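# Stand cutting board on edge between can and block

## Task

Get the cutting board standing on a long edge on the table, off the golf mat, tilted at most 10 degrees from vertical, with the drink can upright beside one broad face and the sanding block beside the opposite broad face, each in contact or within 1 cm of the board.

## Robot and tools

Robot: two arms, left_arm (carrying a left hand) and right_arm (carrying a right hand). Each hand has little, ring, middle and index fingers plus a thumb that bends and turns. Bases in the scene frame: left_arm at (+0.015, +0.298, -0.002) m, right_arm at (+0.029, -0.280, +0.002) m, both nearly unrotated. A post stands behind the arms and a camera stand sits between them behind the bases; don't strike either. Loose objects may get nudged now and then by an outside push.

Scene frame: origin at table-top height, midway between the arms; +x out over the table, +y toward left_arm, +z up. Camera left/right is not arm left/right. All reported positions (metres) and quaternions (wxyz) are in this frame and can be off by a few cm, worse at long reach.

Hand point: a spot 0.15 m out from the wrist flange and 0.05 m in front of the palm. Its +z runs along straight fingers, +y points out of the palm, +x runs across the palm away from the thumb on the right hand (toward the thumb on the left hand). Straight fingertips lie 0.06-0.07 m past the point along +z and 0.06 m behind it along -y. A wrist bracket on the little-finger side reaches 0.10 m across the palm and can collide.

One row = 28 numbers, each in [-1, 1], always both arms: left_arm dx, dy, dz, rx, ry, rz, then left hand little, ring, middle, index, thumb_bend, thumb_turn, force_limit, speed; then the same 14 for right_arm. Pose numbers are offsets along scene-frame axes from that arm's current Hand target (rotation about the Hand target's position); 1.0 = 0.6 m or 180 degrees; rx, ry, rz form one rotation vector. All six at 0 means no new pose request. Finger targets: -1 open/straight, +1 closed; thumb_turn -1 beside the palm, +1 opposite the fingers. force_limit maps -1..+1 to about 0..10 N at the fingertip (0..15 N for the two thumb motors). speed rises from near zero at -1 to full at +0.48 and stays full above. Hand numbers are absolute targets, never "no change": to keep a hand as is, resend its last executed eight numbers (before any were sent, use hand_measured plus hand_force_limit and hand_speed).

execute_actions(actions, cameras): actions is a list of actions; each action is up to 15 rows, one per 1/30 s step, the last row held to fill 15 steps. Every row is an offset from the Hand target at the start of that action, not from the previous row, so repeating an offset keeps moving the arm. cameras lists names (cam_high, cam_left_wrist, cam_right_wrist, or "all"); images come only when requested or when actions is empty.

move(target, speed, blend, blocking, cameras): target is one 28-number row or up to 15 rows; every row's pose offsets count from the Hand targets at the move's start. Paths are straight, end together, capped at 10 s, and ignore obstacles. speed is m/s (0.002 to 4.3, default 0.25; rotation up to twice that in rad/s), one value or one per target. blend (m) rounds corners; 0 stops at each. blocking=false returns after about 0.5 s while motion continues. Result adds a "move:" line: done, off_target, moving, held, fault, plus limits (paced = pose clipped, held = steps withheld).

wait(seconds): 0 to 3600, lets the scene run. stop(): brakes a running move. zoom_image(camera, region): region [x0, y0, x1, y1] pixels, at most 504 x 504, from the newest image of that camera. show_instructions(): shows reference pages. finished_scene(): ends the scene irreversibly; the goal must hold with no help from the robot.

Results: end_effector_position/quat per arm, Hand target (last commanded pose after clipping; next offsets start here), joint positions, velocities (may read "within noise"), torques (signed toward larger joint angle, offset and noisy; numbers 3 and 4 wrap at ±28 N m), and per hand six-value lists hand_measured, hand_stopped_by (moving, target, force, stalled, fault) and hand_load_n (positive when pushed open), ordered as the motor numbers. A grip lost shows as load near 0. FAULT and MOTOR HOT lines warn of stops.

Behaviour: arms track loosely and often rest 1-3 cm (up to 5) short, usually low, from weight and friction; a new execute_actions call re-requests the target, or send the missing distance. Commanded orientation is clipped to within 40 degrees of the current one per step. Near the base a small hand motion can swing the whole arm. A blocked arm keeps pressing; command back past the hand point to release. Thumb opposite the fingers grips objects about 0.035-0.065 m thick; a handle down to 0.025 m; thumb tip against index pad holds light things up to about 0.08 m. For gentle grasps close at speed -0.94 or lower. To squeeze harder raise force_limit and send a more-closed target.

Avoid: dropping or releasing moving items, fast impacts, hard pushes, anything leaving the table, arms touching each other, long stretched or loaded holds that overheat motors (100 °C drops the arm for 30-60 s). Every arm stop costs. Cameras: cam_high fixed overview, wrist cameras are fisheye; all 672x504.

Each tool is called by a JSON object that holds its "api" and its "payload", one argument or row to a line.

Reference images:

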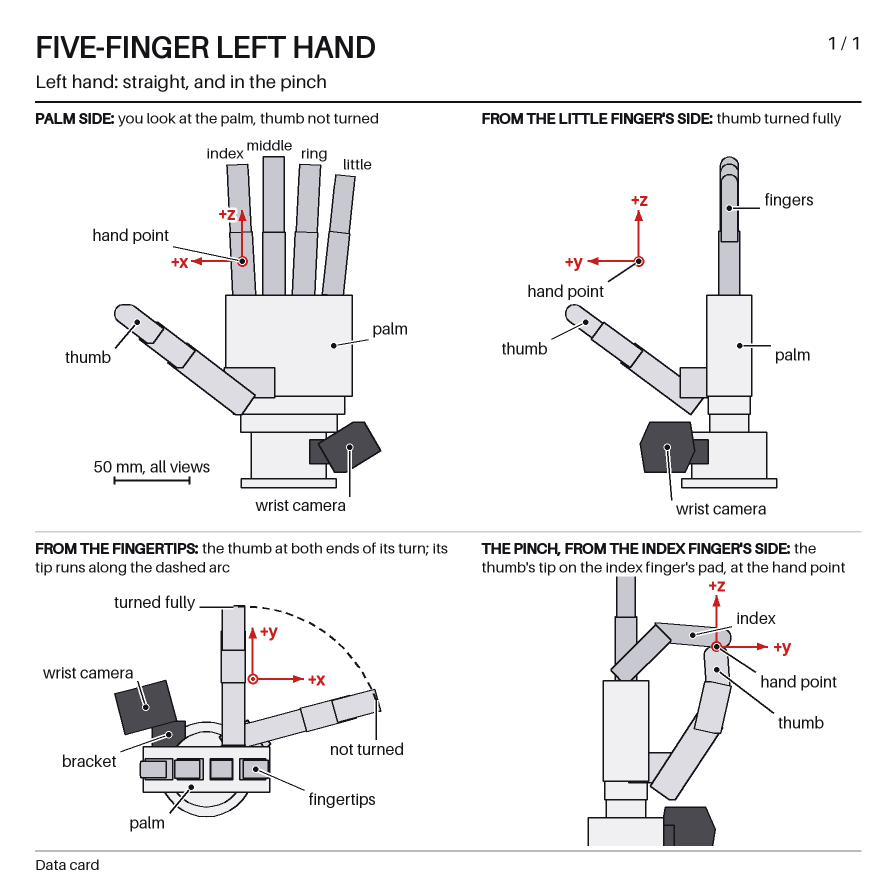

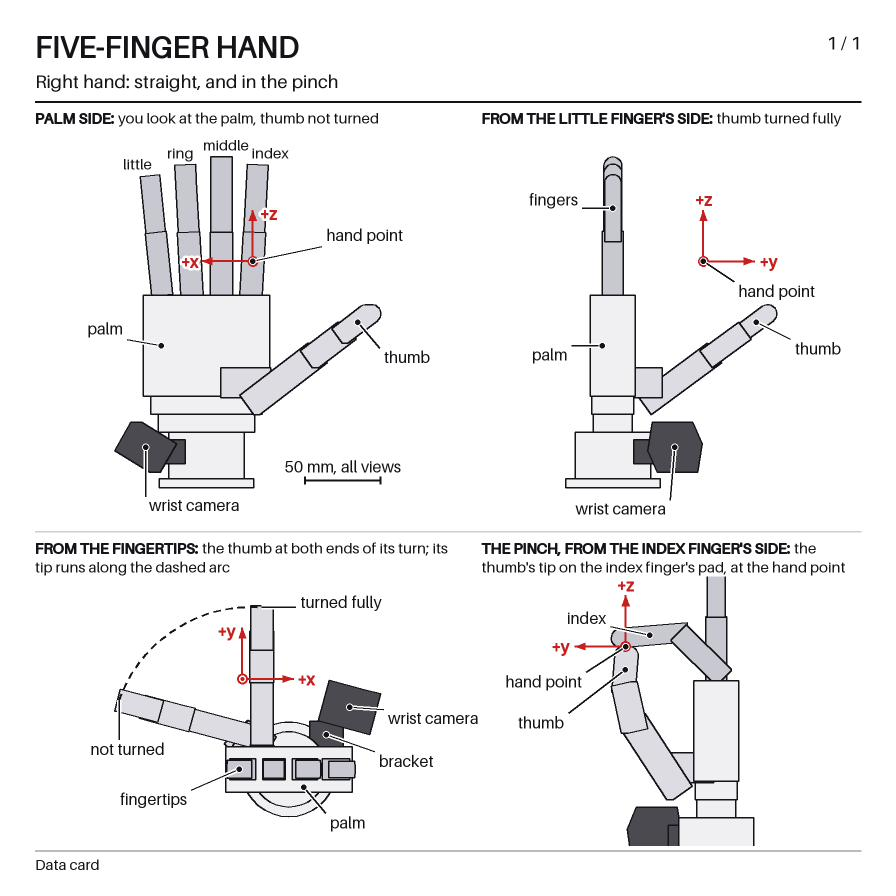

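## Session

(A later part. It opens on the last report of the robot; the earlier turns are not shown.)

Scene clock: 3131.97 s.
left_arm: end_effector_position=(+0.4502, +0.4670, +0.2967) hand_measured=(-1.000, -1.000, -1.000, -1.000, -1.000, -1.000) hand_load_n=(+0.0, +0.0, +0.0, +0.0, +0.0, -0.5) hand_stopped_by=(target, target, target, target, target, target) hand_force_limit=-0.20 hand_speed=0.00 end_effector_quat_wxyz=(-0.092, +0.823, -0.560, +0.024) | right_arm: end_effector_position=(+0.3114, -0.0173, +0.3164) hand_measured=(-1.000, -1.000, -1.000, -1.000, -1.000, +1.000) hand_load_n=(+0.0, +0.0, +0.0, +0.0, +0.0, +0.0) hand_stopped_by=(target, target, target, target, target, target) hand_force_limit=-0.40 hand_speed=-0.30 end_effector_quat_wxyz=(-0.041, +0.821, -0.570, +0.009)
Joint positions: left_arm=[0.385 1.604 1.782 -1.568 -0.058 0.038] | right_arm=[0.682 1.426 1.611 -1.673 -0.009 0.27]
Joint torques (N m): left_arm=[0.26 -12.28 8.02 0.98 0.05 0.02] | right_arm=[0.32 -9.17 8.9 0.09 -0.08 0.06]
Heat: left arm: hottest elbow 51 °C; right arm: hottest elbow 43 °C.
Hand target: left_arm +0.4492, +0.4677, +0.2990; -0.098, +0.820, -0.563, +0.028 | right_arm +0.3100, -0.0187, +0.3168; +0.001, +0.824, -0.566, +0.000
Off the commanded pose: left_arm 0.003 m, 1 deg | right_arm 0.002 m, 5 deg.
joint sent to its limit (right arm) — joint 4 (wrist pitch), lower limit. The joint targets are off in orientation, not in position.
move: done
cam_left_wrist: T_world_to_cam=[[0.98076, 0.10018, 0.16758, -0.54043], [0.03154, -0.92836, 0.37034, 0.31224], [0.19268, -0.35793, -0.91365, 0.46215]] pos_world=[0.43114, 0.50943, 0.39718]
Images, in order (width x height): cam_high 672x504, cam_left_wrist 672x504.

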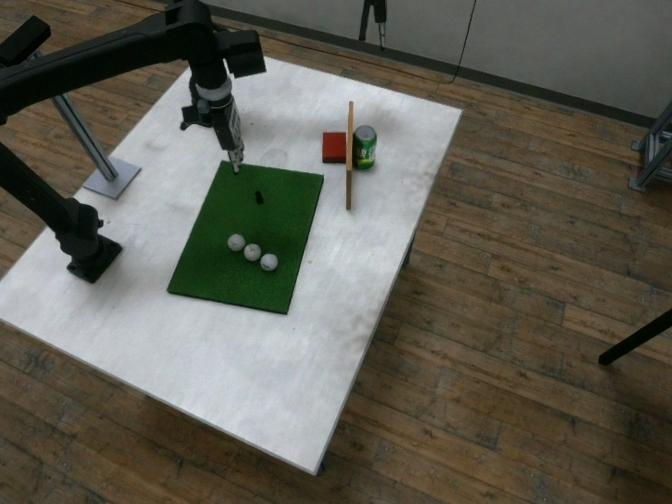

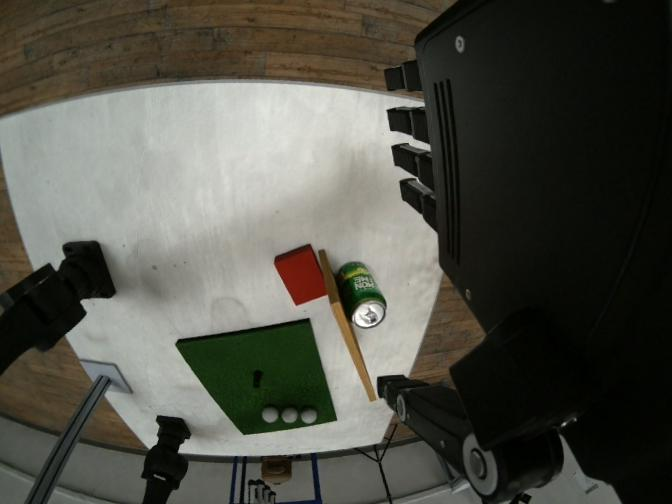

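{"api": "move", "payload": {
  "target": [-0.13,0,-0.03,0,0,0,-1,-1,-1,-1,-1,-1,-0.2,0,0,0,0,0,0,0,-1,-1,-1,-1,-1,1,-0.4,-0.3],
  "cameras": ["cam_left_wrist"]
}}

{"api": "zoom_image", "payload": {
  "camera": "cam_left_wrist",
  "region": [310, 235, 410, 335]
}}

Scene clock: 3189.33 s.
left_arm: end_effector_position=(+0.3693, +0.4664, +0.2835) hand_measured=(-1.000, -1.000, -1.000, -1.000, -1.000, -1.000) hand_load_n=(+0.0, +0.0, +0.0, +0.0, +0.0, +0.5) hand_stopped_by=(target, target, target, target, target, target) hand_force_limit=-0.20 hand_speed=0.00 end_effector_quat_wxyz=(-0.096, +0.823, -0.559, +0.027) | right_arm: end_effector_position=(+0.3114, -0.0173, +0.3164) hand_measured=(-1.000, -1.000, -1.000, -1.000, -1.000, +1.000) hand_load_n=(+0.0, +0.0, +0.0, +0.0, +0.0, +0.0) hand_stopped_by=(target, target, target, target, target, target) hand_force_limit=-0.40 hand_speed=-0.30 end_effector_quat_wxyz=(-0.041, +0.821, -0.570, +0.009)
Joint positions: left_arm=[0.461 1.395 1.516 -1.496 -0.043 0.112] | right_arm=[0.682 1.426 1.611 -1.673 -0.009 0.27]
Joint torques (N m): left_arm=[0.15 -8.41 8.38 1.02 0.06 0.04] | right_arm=[0.38 -9.35 8.94 0.03 -0.09 0.05]
Heat: left arm: hottest elbow 45 °C; right arm: hottest elbow 43 °C.
Hand target: left_arm +0.3711, +0.4678, +0.2810; -0.098, +0.820, -0.563, +0.028 | right_arm +0.3100, -0.0187, +0.3168; +0.001, +0.824, -0.566, +0.000
Off the commanded pose: left_arm 0.003 m, 1 deg | right_arm 0.002 m, 5 deg.
joint sent to its limit (right arm) — joint 4 (wrist pitch), lower limit. The joint targets are off in orientation, not in position.
move: done
cam_left_wrist: T_world_to_cam=[[0.97895, 0.10081, 0.17747, -0.4613], [0.02917, -0.92968, 0.36722, 0.32148], [0.202, -0.35431, -0.91305, 0.46019]] pos_world=[0.34925, 0.50843, 0.38399]

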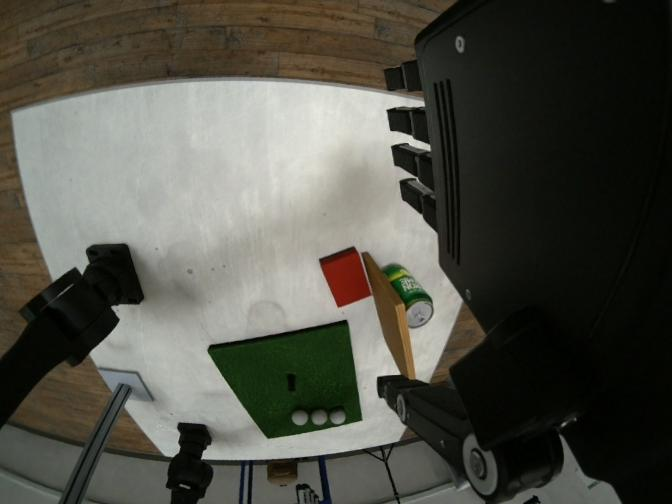

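Scaled by 5.040 from the camera's image (finer frame: 960x720).

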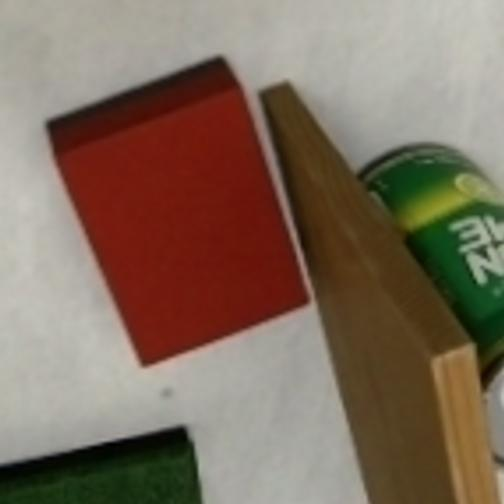

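{"api": "zoom_image", "payload": {
  "camera": "cam_left_wrist",
  "region": [345, 240, 385, 300]
}}

Scaled by 8.400 from the camera's image (finer frame: 960x720).

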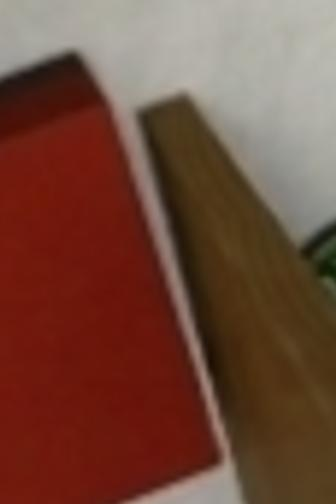

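{"api": "finished_scene", "payload": {

}}

The scene is finished: the task was done.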